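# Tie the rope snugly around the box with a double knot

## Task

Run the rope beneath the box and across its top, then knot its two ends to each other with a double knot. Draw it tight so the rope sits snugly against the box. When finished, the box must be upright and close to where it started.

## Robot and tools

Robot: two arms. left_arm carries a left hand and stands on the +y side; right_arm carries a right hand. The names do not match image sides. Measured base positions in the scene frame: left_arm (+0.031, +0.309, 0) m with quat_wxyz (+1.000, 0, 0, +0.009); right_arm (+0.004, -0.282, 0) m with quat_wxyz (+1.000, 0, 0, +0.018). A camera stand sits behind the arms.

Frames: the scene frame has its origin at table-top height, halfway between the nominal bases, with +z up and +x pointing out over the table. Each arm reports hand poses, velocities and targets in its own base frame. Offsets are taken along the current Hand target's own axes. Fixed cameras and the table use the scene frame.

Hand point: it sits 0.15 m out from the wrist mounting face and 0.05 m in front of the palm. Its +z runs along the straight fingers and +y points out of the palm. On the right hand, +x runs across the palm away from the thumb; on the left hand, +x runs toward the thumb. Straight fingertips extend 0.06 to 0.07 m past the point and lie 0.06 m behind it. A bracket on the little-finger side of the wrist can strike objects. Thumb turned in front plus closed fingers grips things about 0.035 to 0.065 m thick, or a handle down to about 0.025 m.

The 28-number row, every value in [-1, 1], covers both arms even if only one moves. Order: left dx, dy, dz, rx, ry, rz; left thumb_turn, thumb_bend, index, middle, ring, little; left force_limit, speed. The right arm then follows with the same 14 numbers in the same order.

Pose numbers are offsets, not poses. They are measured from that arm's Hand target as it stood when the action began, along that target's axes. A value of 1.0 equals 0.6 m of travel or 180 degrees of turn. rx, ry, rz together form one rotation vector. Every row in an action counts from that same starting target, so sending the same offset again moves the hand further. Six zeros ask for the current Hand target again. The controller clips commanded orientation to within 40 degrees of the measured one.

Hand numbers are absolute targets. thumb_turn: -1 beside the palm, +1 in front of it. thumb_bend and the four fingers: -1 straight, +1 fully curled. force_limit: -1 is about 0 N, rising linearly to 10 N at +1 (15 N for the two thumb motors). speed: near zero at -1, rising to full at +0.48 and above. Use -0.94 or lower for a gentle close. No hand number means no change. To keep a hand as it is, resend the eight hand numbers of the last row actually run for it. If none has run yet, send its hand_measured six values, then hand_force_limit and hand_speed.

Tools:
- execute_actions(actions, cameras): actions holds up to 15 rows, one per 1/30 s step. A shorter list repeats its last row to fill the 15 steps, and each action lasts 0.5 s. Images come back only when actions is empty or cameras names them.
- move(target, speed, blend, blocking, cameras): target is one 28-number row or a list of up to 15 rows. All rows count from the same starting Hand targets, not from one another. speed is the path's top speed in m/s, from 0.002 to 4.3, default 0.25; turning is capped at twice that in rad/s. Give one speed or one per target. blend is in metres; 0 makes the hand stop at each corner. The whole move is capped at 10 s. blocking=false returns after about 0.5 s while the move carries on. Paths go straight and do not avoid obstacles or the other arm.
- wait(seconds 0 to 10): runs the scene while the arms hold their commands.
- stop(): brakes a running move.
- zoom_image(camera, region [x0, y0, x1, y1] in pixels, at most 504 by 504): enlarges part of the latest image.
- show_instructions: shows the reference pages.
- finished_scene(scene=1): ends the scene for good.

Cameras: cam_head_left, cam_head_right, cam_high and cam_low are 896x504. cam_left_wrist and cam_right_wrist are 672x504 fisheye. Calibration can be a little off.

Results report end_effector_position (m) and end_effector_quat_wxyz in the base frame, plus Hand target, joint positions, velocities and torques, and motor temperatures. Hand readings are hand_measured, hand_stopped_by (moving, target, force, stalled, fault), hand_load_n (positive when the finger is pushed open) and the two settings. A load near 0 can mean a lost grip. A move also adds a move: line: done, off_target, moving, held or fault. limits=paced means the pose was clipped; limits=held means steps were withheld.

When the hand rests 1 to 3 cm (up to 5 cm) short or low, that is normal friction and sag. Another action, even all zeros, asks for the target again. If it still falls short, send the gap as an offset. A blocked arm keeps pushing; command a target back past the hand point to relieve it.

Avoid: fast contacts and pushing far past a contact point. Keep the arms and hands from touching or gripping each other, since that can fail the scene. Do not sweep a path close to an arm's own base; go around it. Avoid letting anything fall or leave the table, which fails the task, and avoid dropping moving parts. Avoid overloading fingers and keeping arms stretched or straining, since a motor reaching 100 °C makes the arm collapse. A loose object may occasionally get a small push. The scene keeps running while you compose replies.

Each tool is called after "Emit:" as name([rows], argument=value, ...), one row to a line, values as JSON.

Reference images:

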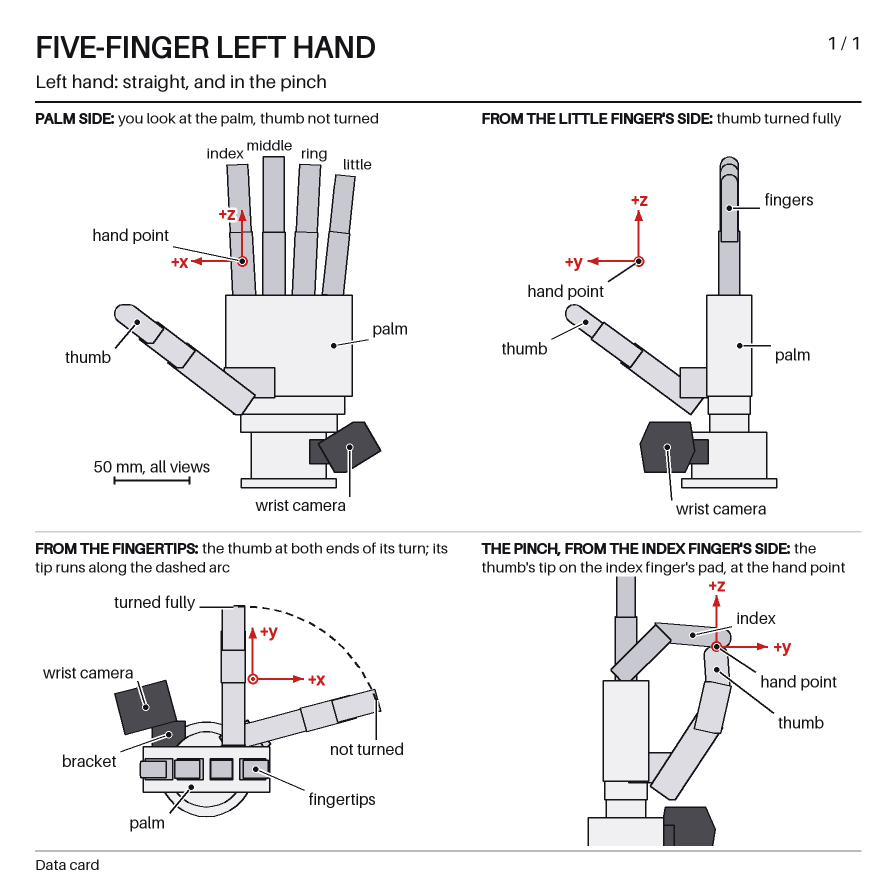

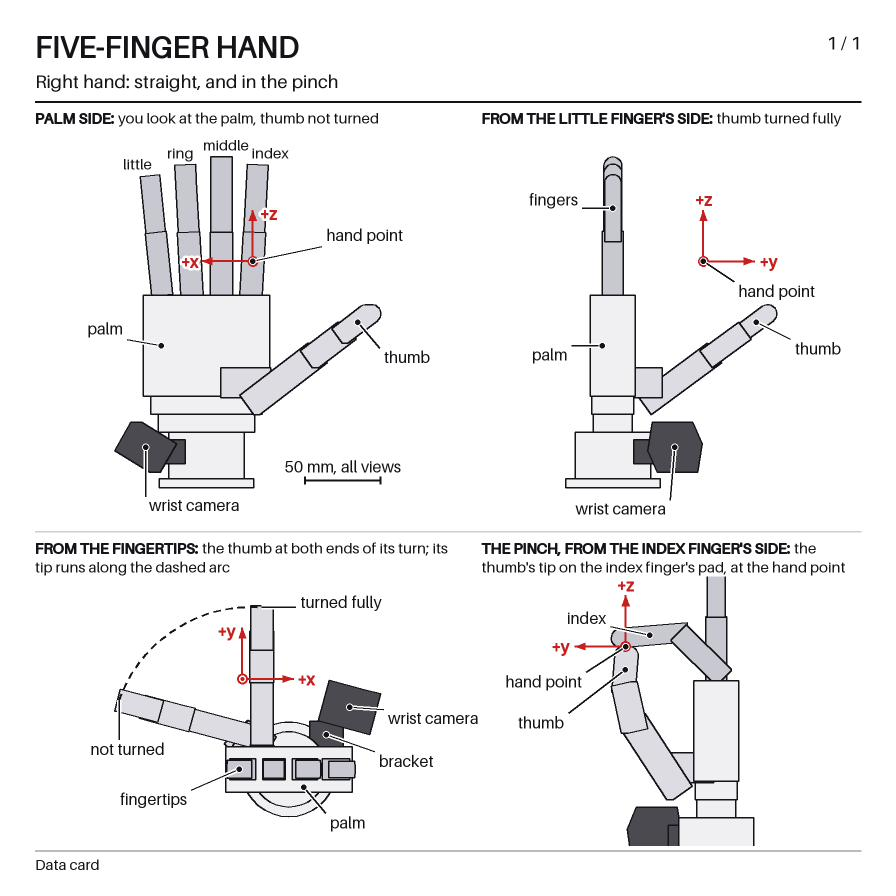

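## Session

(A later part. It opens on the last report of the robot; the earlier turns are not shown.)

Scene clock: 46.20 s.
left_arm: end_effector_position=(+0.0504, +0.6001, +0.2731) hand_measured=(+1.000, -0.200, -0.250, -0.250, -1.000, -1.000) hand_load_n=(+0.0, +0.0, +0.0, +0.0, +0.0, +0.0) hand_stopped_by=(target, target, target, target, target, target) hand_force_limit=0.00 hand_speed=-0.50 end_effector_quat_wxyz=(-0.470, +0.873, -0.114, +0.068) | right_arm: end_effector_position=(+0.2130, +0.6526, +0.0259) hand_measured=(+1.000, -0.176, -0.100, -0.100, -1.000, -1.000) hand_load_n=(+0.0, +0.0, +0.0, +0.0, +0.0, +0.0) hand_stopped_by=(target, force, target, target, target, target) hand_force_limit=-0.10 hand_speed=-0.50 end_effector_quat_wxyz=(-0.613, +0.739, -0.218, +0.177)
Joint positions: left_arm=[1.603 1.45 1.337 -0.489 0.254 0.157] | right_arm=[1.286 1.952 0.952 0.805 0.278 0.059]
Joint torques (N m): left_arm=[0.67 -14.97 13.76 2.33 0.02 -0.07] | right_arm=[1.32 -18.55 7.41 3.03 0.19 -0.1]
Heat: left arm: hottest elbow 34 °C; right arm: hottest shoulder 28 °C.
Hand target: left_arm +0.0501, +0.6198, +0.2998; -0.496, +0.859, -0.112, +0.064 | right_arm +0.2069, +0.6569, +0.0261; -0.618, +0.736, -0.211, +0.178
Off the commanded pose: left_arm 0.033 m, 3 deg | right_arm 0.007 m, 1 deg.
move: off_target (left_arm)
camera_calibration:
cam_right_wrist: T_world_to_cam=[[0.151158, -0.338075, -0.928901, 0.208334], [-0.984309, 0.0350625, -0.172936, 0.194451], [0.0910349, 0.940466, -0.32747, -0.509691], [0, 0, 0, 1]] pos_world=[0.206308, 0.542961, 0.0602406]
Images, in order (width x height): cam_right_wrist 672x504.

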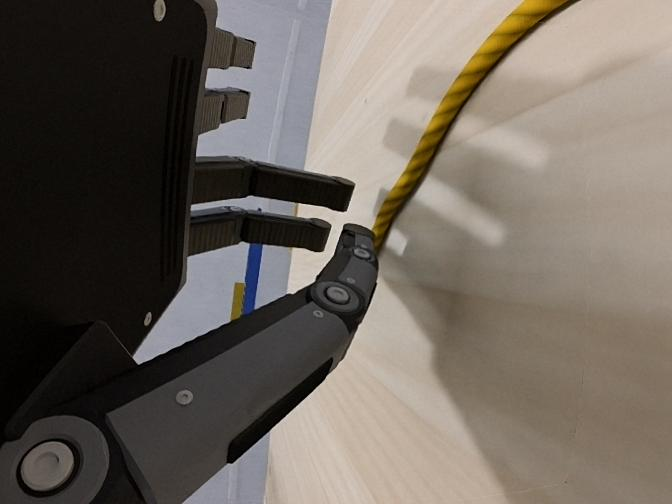

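Emit:
move(target=[0, 0, 0, 0, 0, 0, 1, -0.2, -0.25, -0.25, -1, -1, 0, -0.5, 0, 0.0325, 0.0033, 0, 0, 0, 1, -0.11, -0.1, -0.1, -1, -1, -0.1, -0.5], speed=0.15)

Emit:
execute_actions([
  [[0, 0, 0, 0, 0, 0, 1, -0.2, -0.25, -0.25, -1, -1, 0, -0.5, 0, 0, 0, 0, 0, 0, 1, -0.11, -0.1, -0.1, -1, -1, -0.1, -0.5]],
], cameras=["cam_right_wrist"])

Scene clock: 47.40 s.
left_arm: end_effector_position=(+0.0504, +0.6001, +0.2731) hand_measured=(+1.000, -0.200, -0.250, -0.250, -1.000, -1.000) hand_load_n=(+0.0, -0.5, +0.0, +0.0, +0.0, +0.0) hand_stopped_by=(target, target, target, target, target, target) hand_force_limit=0.00 hand_speed=-0.50 end_effector_quat_wxyz=(-0.470, +0.873, -0.114, +0.068) | right_arm: end_effector_position=(+0.2135, +0.6537, +0.0141) hand_measured=(+1.000, -0.110, -0.100, -0.100, -1.000, -1.000) hand_load_n=(-0.5, +0.0, +0.0, -0.5, +0.0, +0.0) hand_stopped_by=(target, target, target, target, target, target) hand_force_limit=-0.10 hand_speed=-0.50 end_effector_quat_wxyz=(-0.618, +0.734, -0.218, +0.178)
Joint positions: left_arm=[1.603 1.45 1.337 -0.489 0.254 0.157] | right_arm=[1.286 1.988 0.952 0.855 0.279 0.059]
Joint torques (N m): left_arm=[0.67 -14.97 13.76 2.33 0.02 -0.07] | right_arm=[1.32 -17.85 6.86 3.07 0.18 -0.1]
Heat: left arm: hottest elbow 34 °C; right arm: hottest shoulder 28 °C.
Hand target: left_arm +0.0501, +0.6198, +0.2998; -0.496, +0.859, -0.112, +0.064 | right_arm +0.2062, +0.6556, +0.0066; -0.618, +0.736, -0.211, +0.178
Off the commanded pose: left_arm 0.033 m, 3 deg | right_arm 0.011 m, 1 deg.
move: off_target (left_arm, right_arm)

Scene clock: 48.10 s.
left_arm: end_effector_position=(+0.0504, +0.6001, +0.2731) hand_measured=(+1.000, -0.200, -0.250, -0.250, -1.000, -1.000) hand_load_n=(+0.0, +0.0, +0.0, +0.0, +0.0, +0.0) hand_stopped_by=(target, target, target, target, target, target) hand_force_limit=0.00 hand_speed=-0.50 end_effector_quat_wxyz=(-0.470, +0.873, -0.114, +0.068) | right_arm: end_effector_position=(+0.2135, +0.6537, +0.0141) hand_measured=(+1.000, -0.110, -0.100, -0.100, -1.000, -1.000) hand_load_n=(+0.0, +0.0, +0.0, +0.0, -0.5, +0.0) hand_stopped_by=(target, target, target, target, target, target) hand_force_limit=-0.10 hand_speed=-0.50 end_effector_quat_wxyz=(-0.618, +0.734, -0.218, +0.178)
Joint positions: left_arm=[1.603 1.45 1.337 -0.489 0.254 0.157] | right_arm=[1.286 1.988 0.952 0.855 0.279 0.059]
Joint torques (N m): left_arm=[0.67 -14.92 13.76 2.32 0.02 -0.07] | right_arm=[1.2 -17.73 6.86 3.03 0.18 -0.11]
Heat: left arm: hottest elbow 34 °C; right arm: hottest shoulder 28 °C.
Hand target: left_arm +0.0501, +0.6198, +0.2998; -0.496, +0.859, -0.112, +0.064 | right_arm +0.2062, +0.6556, +0.0066; -0.618, +0.736, -0.211, +0.178
Off the commanded pose: left_arm 0.033 m, 3 deg | right_arm 0.011 m, 1 deg.
Step readings (end_effector_position of left_arm | right_arm):
0: (+0.0504, +0.6001, +0.2731) | (+0.2135, +0.6537, +0.0141)
1: (+0.0504, +0.6001, +0.2731) | (+0.2135, +0.6537, +0.0141)
2: (+0.0504, +0.6001, +0.2731) | (+0.2135, +0.6537, +0.0141)
4: (+0.0504, +0.6001, +0.2731) | (+0.2135, +0.6537, +0.0141)
8: (+0.0504, +0.6001, +0.2731) | (+0.2135, +0.6537, +0.0141)
15: (+0.0504, +0.6001, +0.2731) | (+0.2135, +0.6537, +0.0141)
camera_calibration:
cam_right_wrist: T_world_to_cam=[[0.154361, -0.326975, -0.932341, 0.189757], [-0.983632, 0.037922, -0.176152, 0.190887], [0.0929537, 0.944272, -0.31577, -0.517792], [0, 0, 0, 1]] pos_world=[0.206602, 0.543743, 0.0470401]
Images, in order (width x height): cam_right_wrist 672x504.

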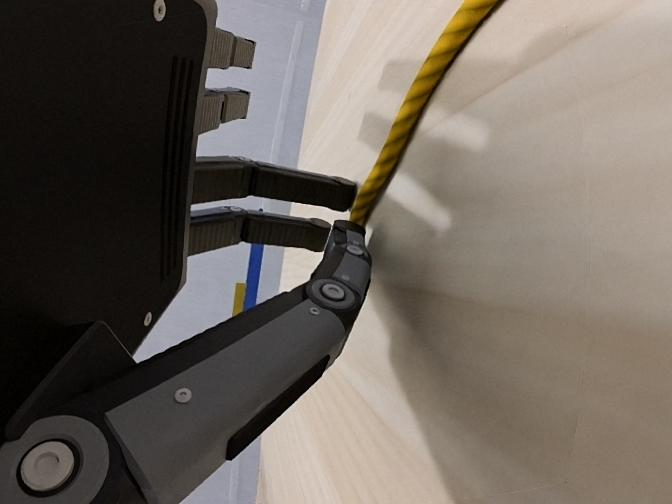

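Emit:
move(target=[0, 0, 0, 0, 0, 0, 1, -0.2, -0.25, -0.25, -1, -1, 0, -0.5, 0, 0.0125, 0, 0, 0, 0, 1, -0.11, -0.1, -0.1, -1, -1, -0.1, -0.5], speed=0.15, cameras=["cam_right_wrist", "cam_low"])

Emit:
zoom_image(camera="cam_right_wrist", region=[280, 150, 520, 350])

Emit:
zoom_image(camera="cam_low", region=[600, 240, 690, 315])

Scene clock: 49.10 s.
left_arm: end_effector_position=(+0.0504, +0.6001, +0.2731) hand_measured=(+1.000, -0.200, -0.250, -0.250, -1.000, -1.000) hand_load_n=(+0.0, +0.0, +0.0, +0.0, +0.0, +0.0) hand_stopped_by=(target, target, target, target, target, target) hand_force_limit=0.00 hand_speed=-0.50 end_effector_quat_wxyz=(-0.470, +0.873, -0.114, +0.068) | right_arm: end_effector_position=(+0.2140, +0.6549, +0.0133) hand_measured=(+1.000, -0.110, -0.100, -0.100, -1.000, -1.000) hand_load_n=(+0.0, +0.0, +0.0, +0.0, +0.0, +0.0) hand_stopped_by=(target, target, target, target, target, target) hand_force_limit=-0.10 hand_speed=-0.50 end_effector_quat_wxyz=(-0.623, +0.730, -0.218, +0.178)
Joint positions: left_arm=[1.603 1.45 1.337 -0.489 0.254 0.157] | right_arm=[1.286 1.999 0.952 0.878 0.28 0.059]
Joint torques (N m): left_arm=[0.67 -14.97 13.75 2.33 0.02 -0.07] | right_arm=[1.38 -17.55 6.53 2.96 0.17 -0.11]
Heat: left arm: hottest elbow 34 °C; right arm: hottest shoulder 28 °C.
Hand target: left_arm +0.0501, +0.6198, +0.2998; -0.496, +0.859, -0.112, +0.064 | right_arm +0.2056, +0.6545, -0.0010; -0.618, +0.736, -0.211, +0.178
Off the commanded pose: left_arm 0.033 m, 3 deg | right_arm 0.016 m, 1 deg.
move: off_target (left_arm, right_arm)
camera_calibration:
cam_right_wrist: T_world_to_cam=[[0.157708, -0.315167, -0.935841, 0.180824], [-0.982919, 0.0409392, -0.179429, 0.189101], [0.0948626, 0.948153, -0.303327, -0.522252], [0, 0, 0, 1]] pos_world=[0.206896, 0.544423, 0.0447395]
Images, in order (width x height): cam_low 896x504, cam_right_wrist 672x504.

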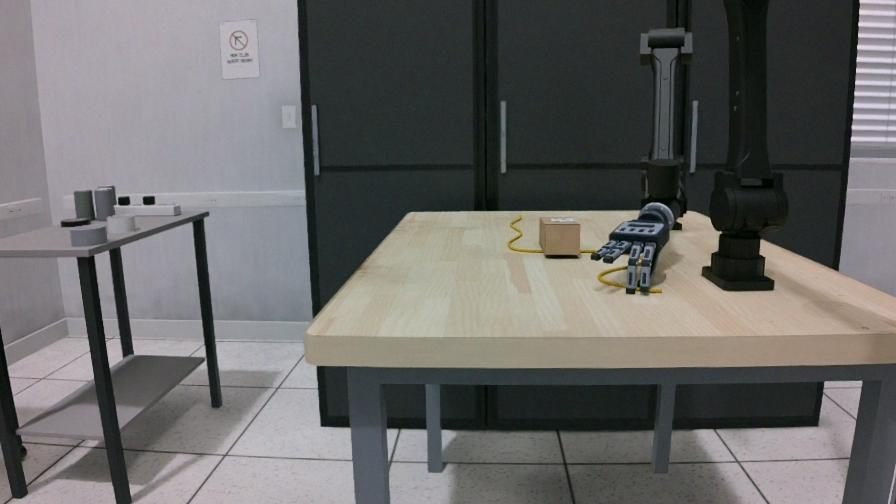

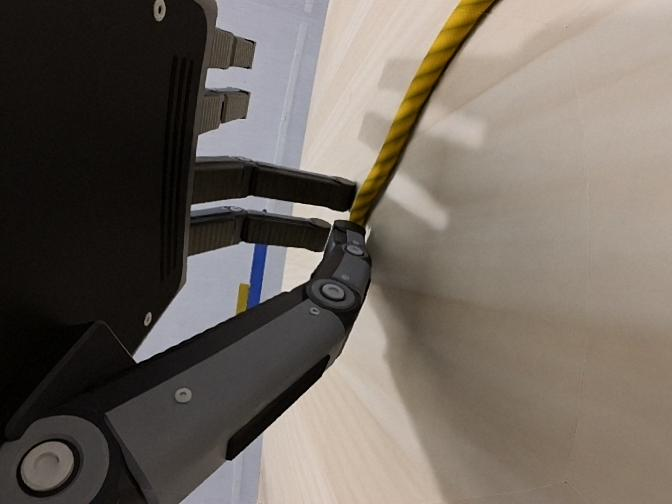

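Scaled by 2.100 from the camera's 672x504 image, which has a finer 960x720 frame.

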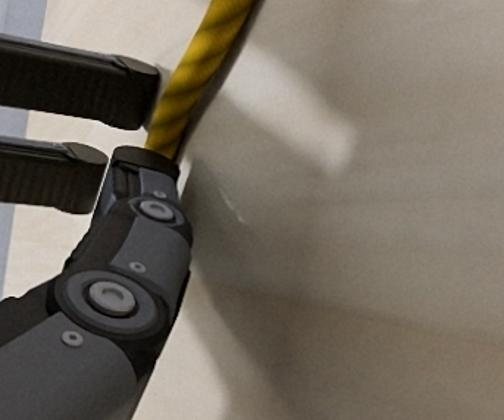

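Scaled by 5.600 from the camera's 896x504 image, which has a finer 1280x720 frame.

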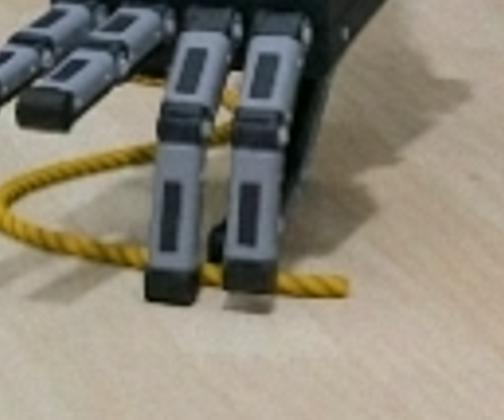

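Emit:
move(target=[0, 0, 0, 0, 0, 0, 1, -0.2, -0.25, -0.25, -1, -1, 0, -0.5, 0, 0.005, 0, 0, 0, 0, 1, -0.11, 0.15, 0.15, -1, -1, -0.4, -0.8], speed=0.15, cameras=["cam_right_wrist", "cam_low"])

Emit:
zoom_image(camera="cam_right_wrist", region=[280, 150, 520, 350])

Emit:
zoom_image(camera="cam_low", region=[600, 240, 690, 315])

Scene clock: 50.03 s.
left_arm: end_effector_position=(+0.0504, +0.6001, +0.2731) hand_measured=(+1.000, -0.200, -0.250, -0.250, -1.000, -1.000) hand_load_n=(+0.0, +0.0, +0.0, +0.0, -0.5, +0.0) hand_stopped_by=(target, target, target, target, target, target) hand_force_limit=0.00 hand_speed=-0.50 end_effector_quat_wxyz=(-0.470, +0.873, -0.114, +0.068) | right_arm: end_effector_position=(+0.2145, +0.6561, +0.0164) hand_measured=(+1.000, -0.110, +0.150, +0.150, -1.000, -1.000) hand_load_n=(+0.0, +0.0, +0.0, +0.5, +0.0, +0.0) hand_stopped_by=(target, target, target, target, target, target) hand_force_limit=-0.40 hand_speed=-0.80 end_effector_quat_wxyz=(-0.628, +0.726, -0.218, +0.178)
Joint positions: left_arm=[1.603 1.45 1.337 -0.489 0.254 0.157] | right_arm=[1.286 2 0.952 0.892 0.28 0.059]
Joint torques (N m): left_arm=[0.62 -14.97 13.75 2.33 0.02 -0.07] | right_arm=[1.38 -16.79 6.31 2.58 0.17 -0.12]
Motor temperatures (°C): left_arm=[24 27 35 25 25 24] | right_arm=[26 28 26 26 24 22]
Heat: left arm: hottest elbow 35 °C; right arm: hottest shoulder 28 °C.
Hand target: left_arm +0.0501, +0.6198, +0.2998; -0.496, +0.859, -0.112, +0.064 | right_arm +0.2053, +0.6540, -0.0040; -0.618, +0.736, -0.211, +0.178
Off the commanded pose: left_arm 0.033 m, 3 deg | right_arm 0.022 m, 2 deg.
move: off_target (left_arm, right_arm)
camera_calibration:
cam_right_wrist: T_world_to_cam=[[0.161527, -0.303456, -0.939054, 0.175617], [-0.98215, 0.0435027, -0.182998, 0.188267], [0.0963833, 0.951852, -0.291013, -0.525503], [0, 0, 0, 1]] pos_world=[0.207189, 0.545303, 0.046438]
Images, in order (width x height): cam_low 896x504, cam_right_wrist 672x504.

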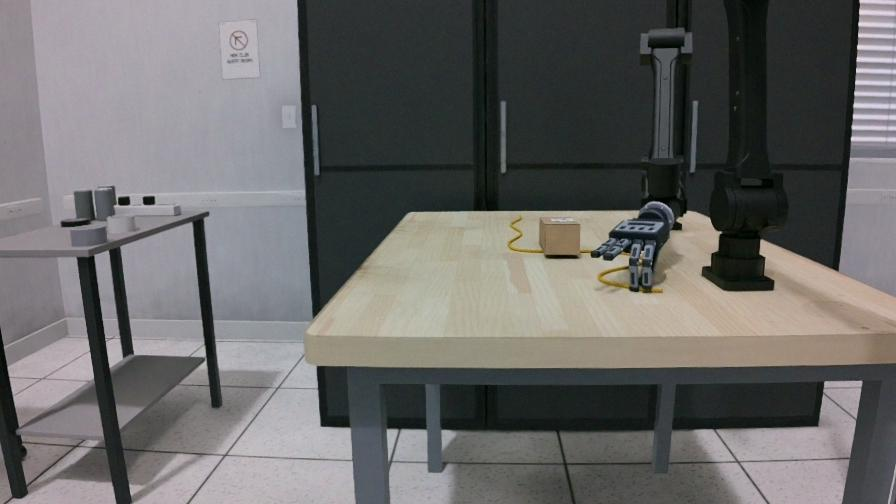

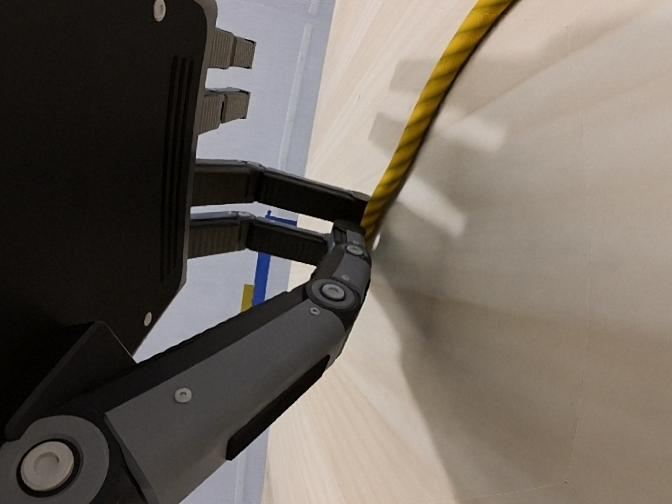

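Scaled by 2.100 from the camera's 672x504 image, which has a finer 960x720 frame.

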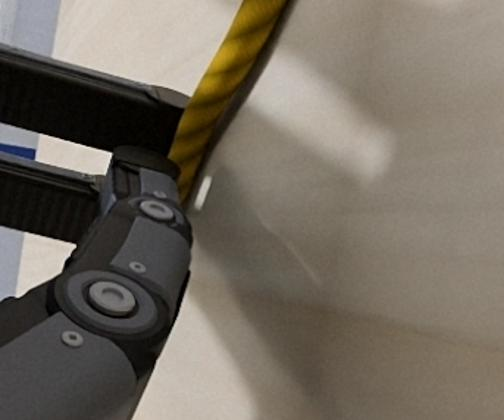

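Scaled by 5.600 from the camera's 896x504 image, which has a finer 1280x720 frame.

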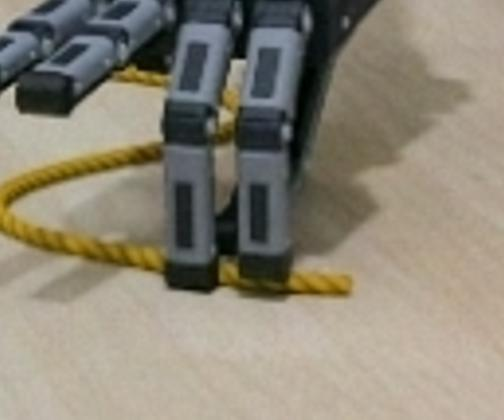

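Emit:
move(target=[0, 0, 0, 0, 0, 0, 1, -0.2, -0.25, -0.25, -1, -1, 0, -0.5, 0, 0, 0, 0, 0, 0, 1, -0.28, -0.1, -0.1, -1, -1, -0.4, -0.6], speed=0.15, cameras=["cam_right_wrist", "cam_low"])

Emit:
zoom_image(camera="cam_right_wrist", region=[280, 150, 520, 350])

Emit:
zoom_image(camera="cam_low", region=[600, 240, 690, 315])

Scene clock: 51.20 s.
left_arm: end_effector_position=(+0.0504, +0.6001, +0.2731) hand_measured=(+1.000, -0.200, -0.250, -0.250, -1.000, -1.000) hand_load_n=(+0.0, +0.0, +0.0, +0.0, +0.0, +0.0) hand_stopped_by=(target, target, target, target, target, target) hand_force_limit=0.00 hand_speed=-0.50 end_effector_quat_wxyz=(-0.470, +0.873, -0.114, +0.068) | right_arm: end_effector_position=(+0.2143, +0.6569, +0.0167) hand_measured=(+1.000, -0.278, -0.100, -0.100, -1.000, -1.000) hand_load_n=(-0.5, -3.0, +0.0, +0.0, +0.0, -0.5) hand_stopped_by=(target, target, target, target, target, target) hand_force_limit=-0.40 hand_speed=-0.60 end_effector_quat_wxyz=(-0.630, +0.723, -0.218, +0.178)
Joint positions: left_arm=[1.603 1.45 1.337 -0.489 0.254 0.157] | right_arm=[1.286 2.003 0.952 0.903 0.281 0.059]
Joint torques (N m): left_arm=[0.67 -14.97 13.76 2.33 0.02 -0.07] | right_arm=[1.38 -17.14 6.34 2.18 0.13 -0.11]
Heat: left arm: hottest elbow 35 °C; right arm: hottest shoulder 28 °C.
Hand target: left_arm +0.0501, +0.6198, +0.2998; -0.496, +0.859, -0.112, +0.064 | right_arm +0.2053, +0.6540, -0.0039; -0.618, +0.736, -0.211, +0.178
Off the commanded pose: left_arm 0.033 m, 3 deg | right_arm 0.023 m, 2 deg.
move: off_target (left_arm, right_arm)
camera_calibration:
cam_right_wrist: T_world_to_cam=[[0.163498, -0.296926, -0.940799, 0.17153], [-0.981765, 0.0447831, -0.184751, 0.187275], [0.0969893, 0.95385, -0.28419, -0.527595], [0, 0, 0, 1]] pos_world=[0.206986, 0.545792, 0.0460373]
Images, in order (width x height): cam_low 896x504, cam_right_wrist 672x504.

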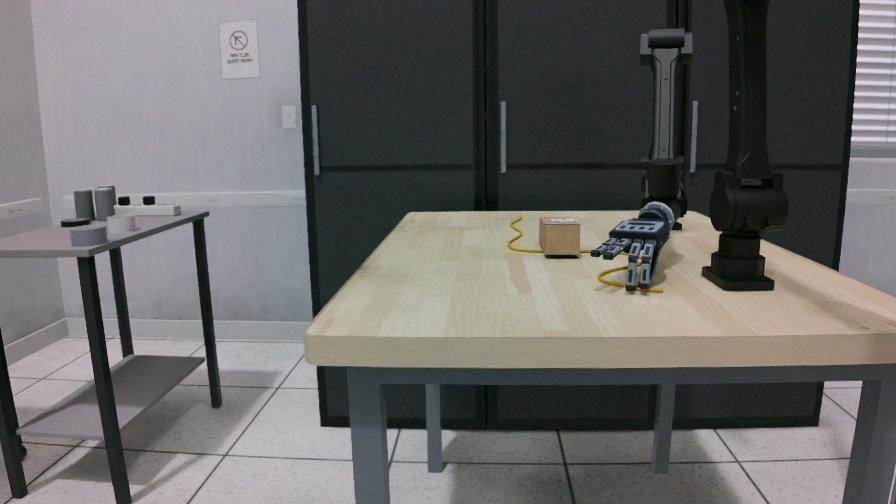

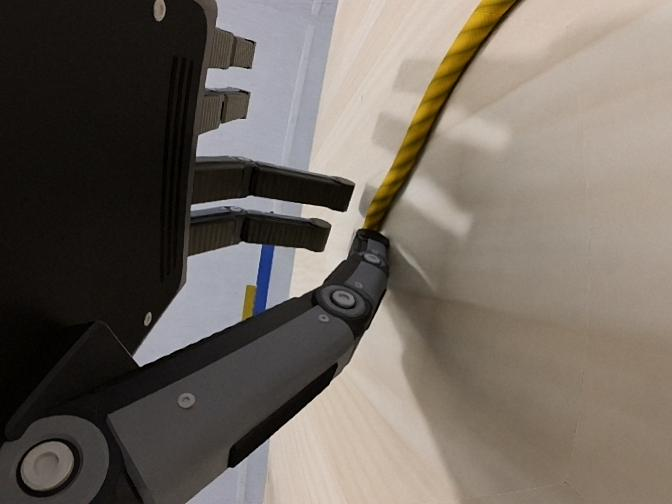

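Scaled by 2.100 from the camera's 672x504 image, which has a finer 960x720 frame.

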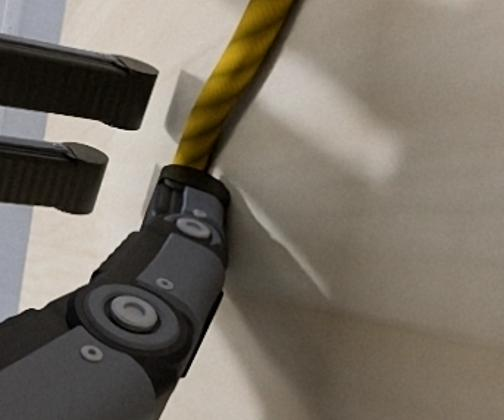

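Scaled by 5.600 from the camera's 896x504 image, which has a finer 1280x720 frame.

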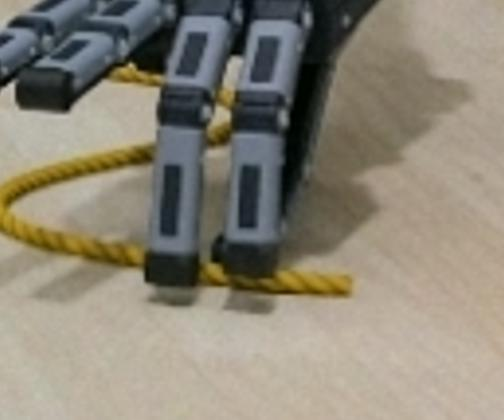

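Emit:
move(target=[0, 0, 0, 0, 0, 0, 1, -0.2, -0.25, -0.25, -1, -1, 0, -0.5, 0, 0, 0, 0, 0, 0, 1, -0.28, 0.35, 0.35, -1, -1, -0.3, -0.8], speed=0.15, cameras=["cam_right_wrist", "cam_low"])

Emit:
zoom_image(camera="cam_right_wrist", region=[280, 150, 520, 350])

Emit:
zoom_image(camera="cam_low", region=[600, 240, 690, 315])

Scene clock: 52.43 s.
left_arm: end_effector_position=(+0.0504, +0.6001, +0.2731) hand_measured=(+1.000, -0.200, -0.250, -0.250, -1.000, -1.000) hand_load_n=(+0.0, +0.0, +0.0, +0.0, -0.5, +0.0) hand_stopped_by=(target, target, target, target, target, target) hand_force_limit=0.00 hand_speed=-0.50 end_effector_quat_wxyz=(-0.470, +0.873, -0.114, +0.068) | right_arm: end_effector_position=(+0.2145, +0.6569, +0.0169) hand_measured=(+1.000, -0.280, +0.348, +0.230, -1.000, -1.000) hand_load_n=(+0.5, +2.5, +5.0, +5.5, +0.0, +0.0) hand_stopped_by=(target, target, force, force, target, target) hand_force_limit=-0.30 hand_speed=-0.80 end_effector_quat_wxyz=(-0.631, +0.723, -0.218, +0.178)
Joint positions: left_arm=[1.603 1.45 1.337 -0.489 0.254 0.157] | right_arm=[1.286 2.003 0.952 0.904 0.282 0.059]
Joint torques (N m): left_arm=[0.62 -14.97 13.75 2.33 0.02 -0.07] | right_arm=[1.38 -17.03 6.32 2.19 0.11 -0.1]
Heat: left arm: hottest elbow 35 °C; right arm: hottest shoulder 28 °C.
Hand target: left_arm +0.0501, +0.6198, +0.2998; -0.496, +0.859, -0.112, +0.064 | right_arm +0.2053, +0.6540, -0.0040; -0.618, +0.736, -0.211, +0.178
Off the commanded pose: left_arm 0.033 m, 3 deg | right_arm 0.023 m, 2 deg.
move: off_target (left_arm, right_arm)
camera_calibration:
cam_right_wrist: T_world_to_cam=[[0.163589, -0.296396, -0.940951, 0.171322], [-0.98167, 0.0456401, -0.185045, 0.186819], [0.0977915, 0.953974, -0.283496, -0.527833], [0, 0, 0, 1]] pos_world=[0.206986, 0.545792, 0.0461371]
Images, in order (width x height): cam_low 896x504, cam_right_wrist 672x504.

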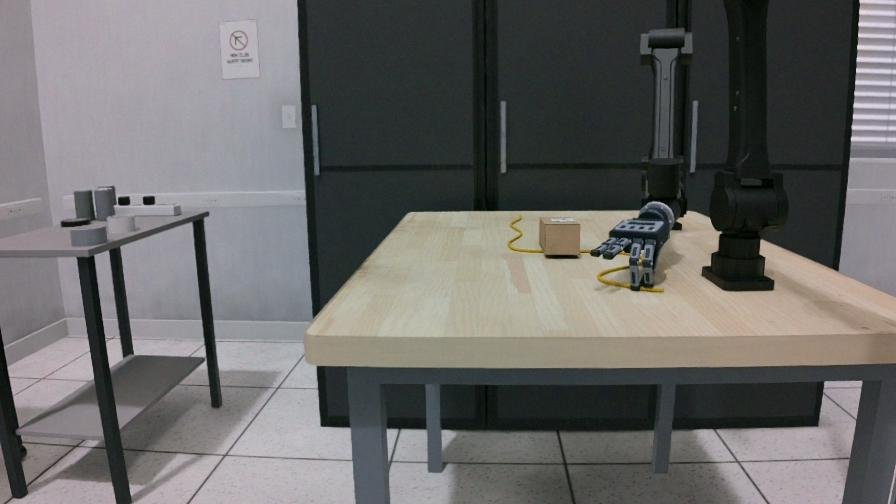

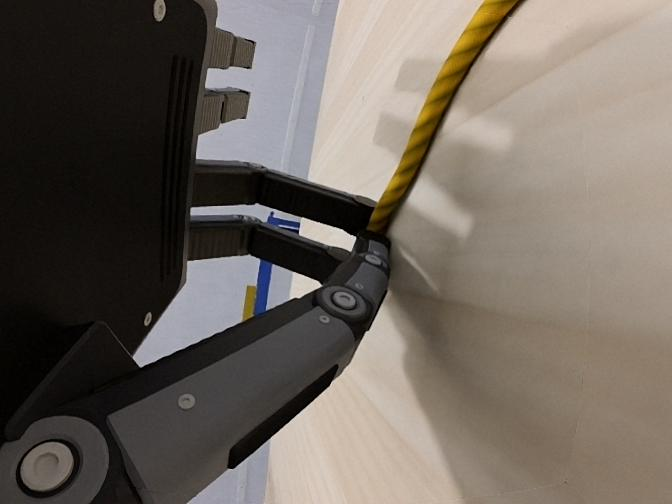

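Scaled by 2.100 from the camera's 672x504 image, which has a finer 960x720 frame.

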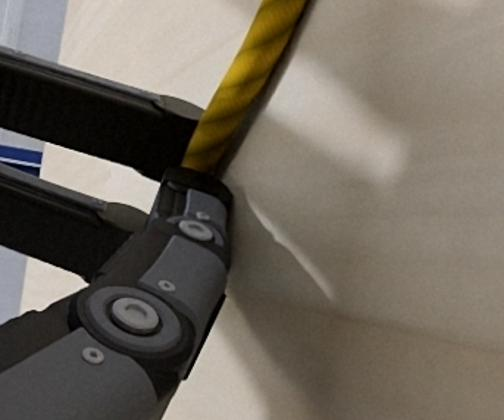

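Scaled by 5.600 from the camera's 896x504 image, which has a finer 1280x720 frame.

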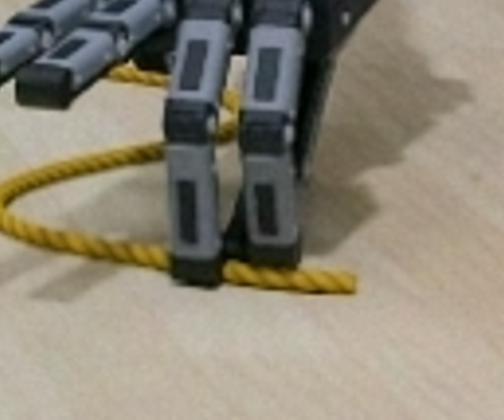

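Emit:
move(target=[0, 0, 0, 0, 0, 0, 1, -0.2, -0.25, -0.25, -1, -1, 0, -0.5, 0, -0.12, -0.02, 0, 0, 0, 1, -0.28, 0.35, 0.35, -1, -1, -0.3, -0.8], speed=0.1, cameras=["cam_right_wrist", "cam_low"])

Emit:
zoom_image(camera="cam_right_wrist", region=[280, 150, 520, 350])

Emit:
zoom_image(camera="cam_low", region=[600, 240, 690, 315])

Scene clock: 53.90 s.
left_arm: end_effector_position=(+0.0504, +0.6001, +0.2731) hand_measured=(+1.000, -0.200, -0.250, -0.250, -1.000, -1.000) hand_load_n=(+0.0, +0.0, +0.0, +0.0, -0.5, +0.0) hand_stopped_by=(target, target, target, target, target, target) hand_force_limit=0.00 hand_speed=-0.50 end_effector_quat_wxyz=(-0.470, +0.873, -0.114, +0.068) | right_arm: end_effector_position=(+0.2128, +0.6510, +0.0679) hand_measured=(+1.000, -0.280, +0.348, +0.230, -1.000, -1.000) hand_load_n=(+0.5, +5.5, +3.5, +4.5, +0.0, +0.0) hand_stopped_by=(target, target, force, force, target, target) hand_force_limit=-0.30 hand_speed=-0.80 end_effector_quat_wxyz=(-0.619, +0.733, -0.218, +0.179)
Joint positions: left_arm=[1.603 1.45 1.337 -0.489 0.254 0.157] | right_arm=[1.286 1.858 0.949 0.732 0.282 0.058]
Joint torques (N m): left_arm=[0.67 -14.97 13.76 2.33 0.02 -0.07] | right_arm=[1.26 -19.08 8.29 1.85 0.12 -0.1]
Heat: left arm: hottest elbow 35 °C; right arm: hottest shoulder 28 °C.
Hand target: left_arm +0.0501, +0.6198, +0.2998; -0.496, +0.859, -0.112, +0.064 | right_arm +0.2056, +0.6545, +0.0691; -0.618, +0.736, -0.211, +0.178
Off the commanded pose: left_arm 0.033 m, 3 deg | right_arm 0.008 m, 1 deg.
move: off_target (left_arm)
camera_calibration:
cam_right_wrist: T_world_to_cam=[[0.15597, -0.323673, -0.933225, 0.236751], [-0.983148, 0.0403355, -0.178304, 0.198224], [0.0953542, 0.945309, -0.311928, -0.49963], [0, 0, 0, 1]] pos_world=[0.205599, 0.540939, 0.100438]
Images, in order (width x height): cam_low 896x504, cam_right_wrist 672x504.

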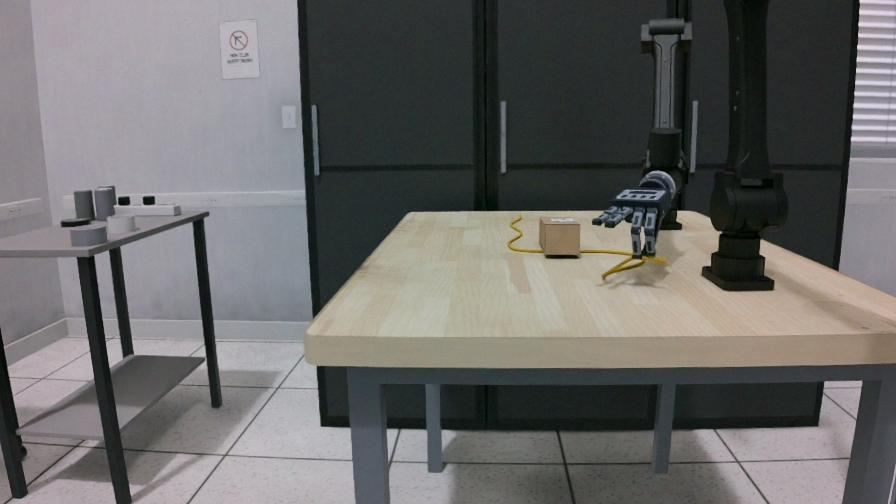

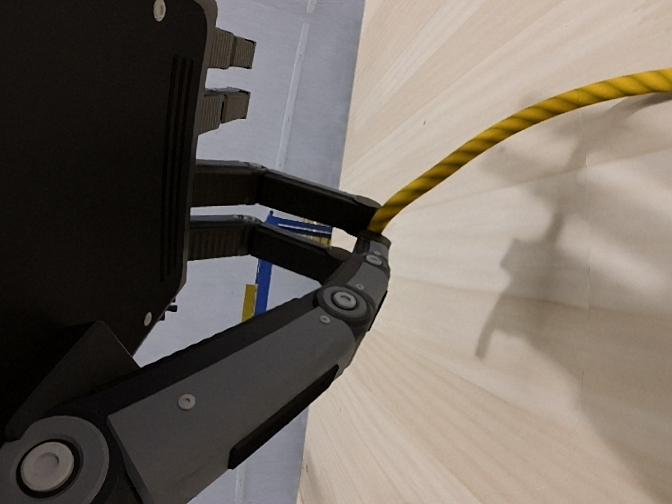

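Scaled by 2.100 from the camera's 672x504 image, which has a finer 960x720 frame.

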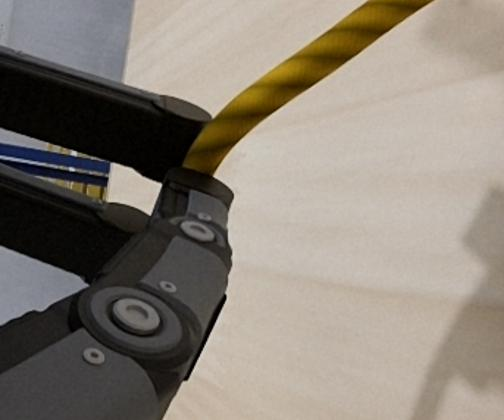

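Scaled by 5.600 from the camera's 896x504 image, which has a finer 1280x720 frame.

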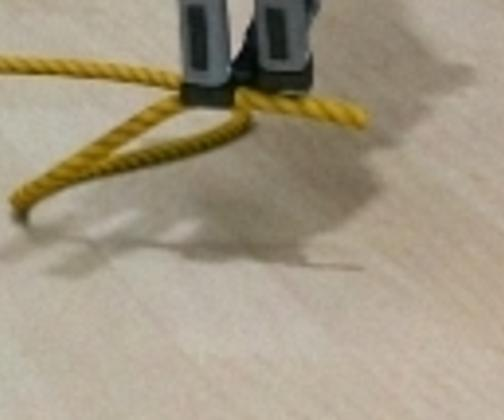

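Emit:
move([
  [0, 0, 0, 0, 0, 0, 1, -0.2, -0.25, -0.25, -1, -1, 0, -0.5, 0.1703, -0.2542, -0.2955, 0, 0.1636, 0.0286, 1, -0.28, 0.35, 0.35, -1, -1, -0.3, -0.8],
  [0, 0, 0, 0, 0, 0, 1, -0.2, -0.25, -0.25, -1, -1, 0, -0.5, 0.4745, -0.2868, -0.3963, 0, 0.3278, 0.0572, 1, -0.28, 0.35, 0.35, -1, -1, -0.3, -0.8],
  [0, 0, 0, 0, 0, 0, 1, -0.2, -0.25, -0.25, -1, -1, 0, -0.5, 0.6562, -0.2522, -0.3035, -0.0441, 0.4829, 0.1290, 1, -0.28, 0.35, 0.35, -1, -1, -0.3, -0.8],
], speed=0.25, blend=[0.04, 0.04, 0], cameras=["all"])

Scene clock: 66.33 s.
left_arm: end_effector_position=(+0.0504, +0.6001, +0.2731) hand_measured=(+1.000, -0.200, -0.250, -0.250, -1.000, -1.000) hand_load_n=(+0.0, +0.0, +0.0, +0.0, +0.0, +0.0) hand_stopped_by=(target, target, target, target, target, target) hand_force_limit=0.00 hand_speed=-0.50 end_effector_quat_wxyz=(-0.470, +0.873, -0.114, +0.068) | right_arm: end_effector_position=(+0.4454, +0.3072, +0.2346) hand_measured=(+1.000, -0.280, +0.348, +0.230, -1.000, -1.000) hand_load_n=(+1.0, +5.0, +3.0, +4.5, +0.0, +0.0) hand_stopped_by=(target, target, force, force, target, target) hand_force_limit=-0.30 hand_speed=-0.80 end_effector_quat_wxyz=(+0.269, -0.411, +0.708, -0.507)
Joint positions: left_arm=[1.603 1.45 1.337 -0.489 0.254 0.157] | right_arm=[0.9 1.534 1.318 -1.052 1.205 1.209]
Joint torques (N m): left_arm=[0.67 -14.97 13.76 2.33 0.02 -0.07] | right_arm=[-0.73 -14.27 14.45 0.73 0.65 0.08]
Heat: left arm: hottest elbow 37 °C; right arm: hottest shoulder 28 °C.
Hand target: left_arm +0.0501, +0.6198, +0.2998; -0.496, +0.859, -0.112, +0.064 | right_arm +0.4579, +0.3157, +0.2498; +0.278, -0.398, +0.716, -0.502
Off the commanded pose: left_arm 0.033 m, 3 deg | right_arm 0.021 m, 2 deg.
move: off_target (left_arm, right_arm)
camera_calibration:
cam_left_wrist: T_world_to_cam=[[0.366043, 0.472449, 0.801751, -0.518842], [0.697745, -0.709406, 0.0994743, 0.36973], [0.615763, 0.523006, -0.589322, -0.0686366], [0, 0, 0, 1]] pos_world=[-0.0257951, 0.543313, 0.338754]
cam_right_wrist: T_world_to_cam=[[-0.478773, -0.115539, -0.870303, 0.448741], [-0.0113474, 0.992034, -0.125457, -0.267176], [0.877866, -0.0501899, -0.47627, -0.148854], [0, 0, 0, 1]] pos_world=[0.342487, 0.309424, 0.286127]

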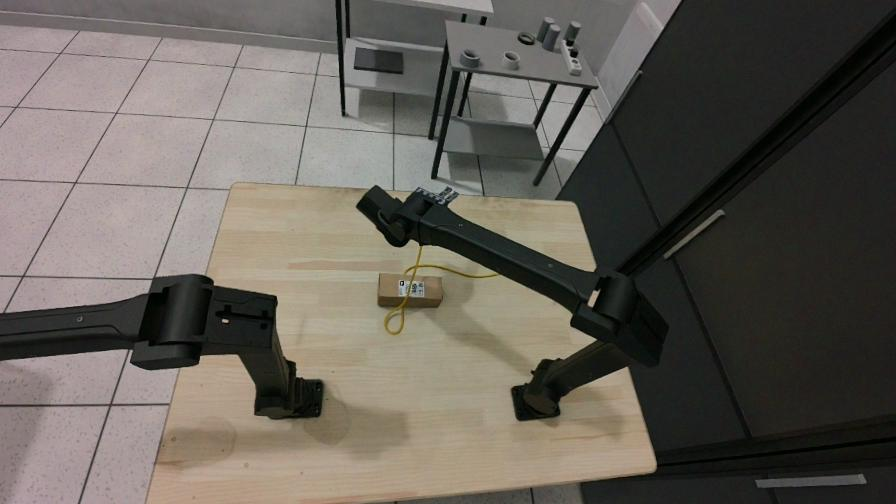

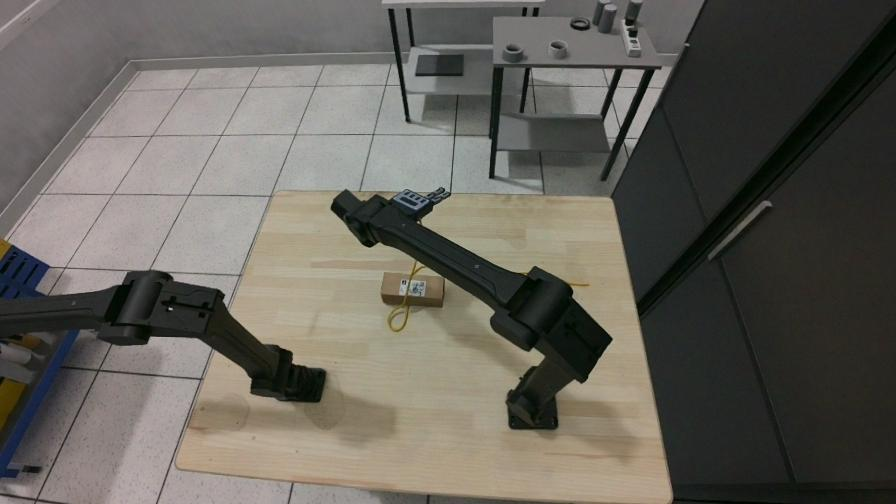

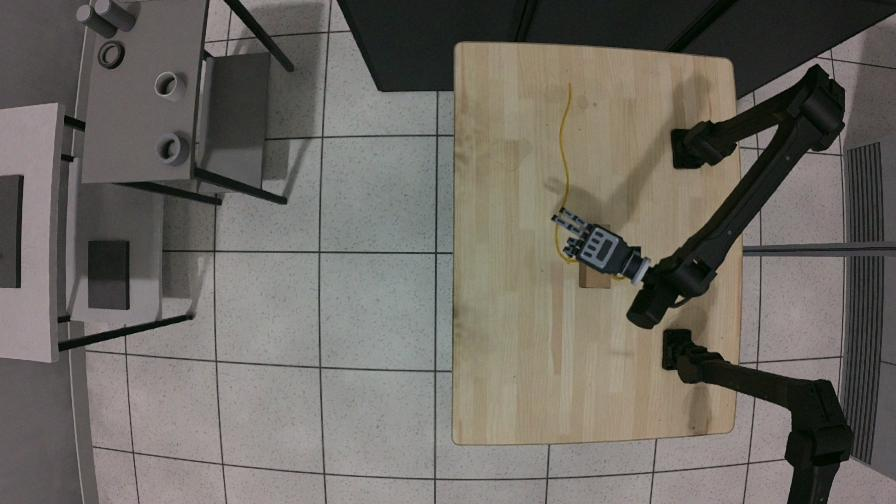

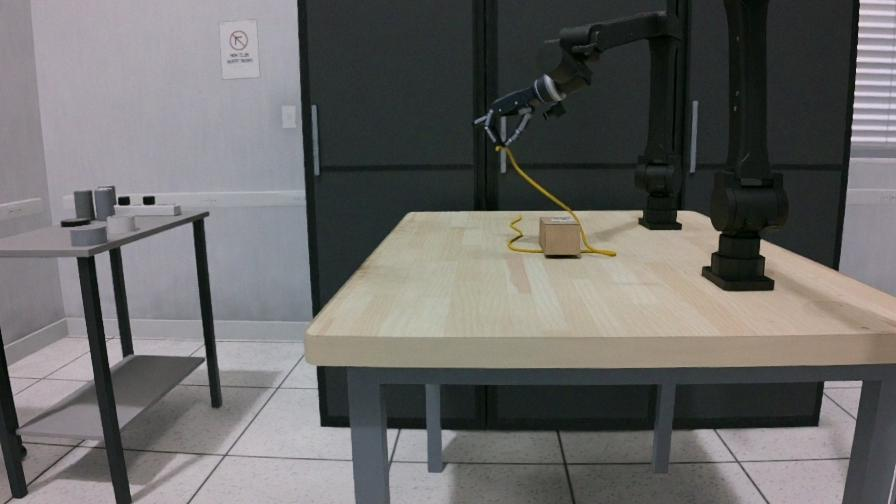

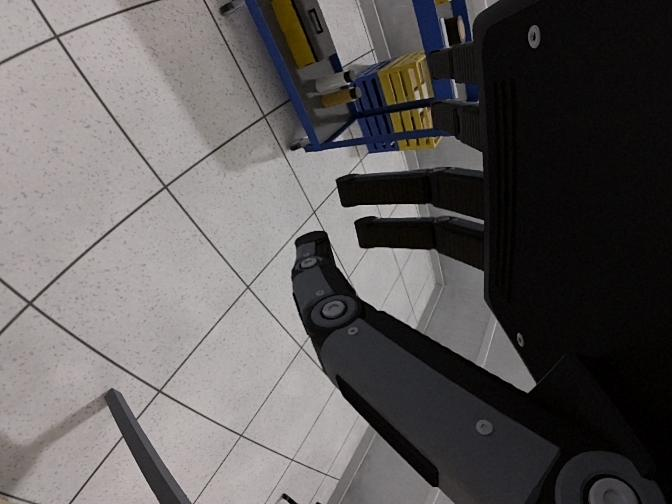

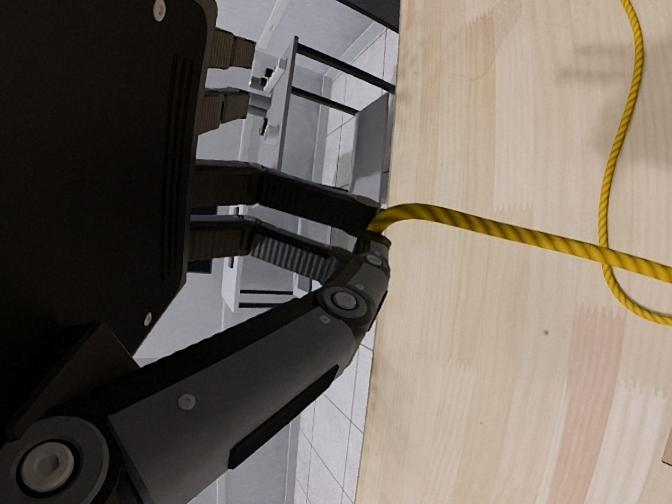

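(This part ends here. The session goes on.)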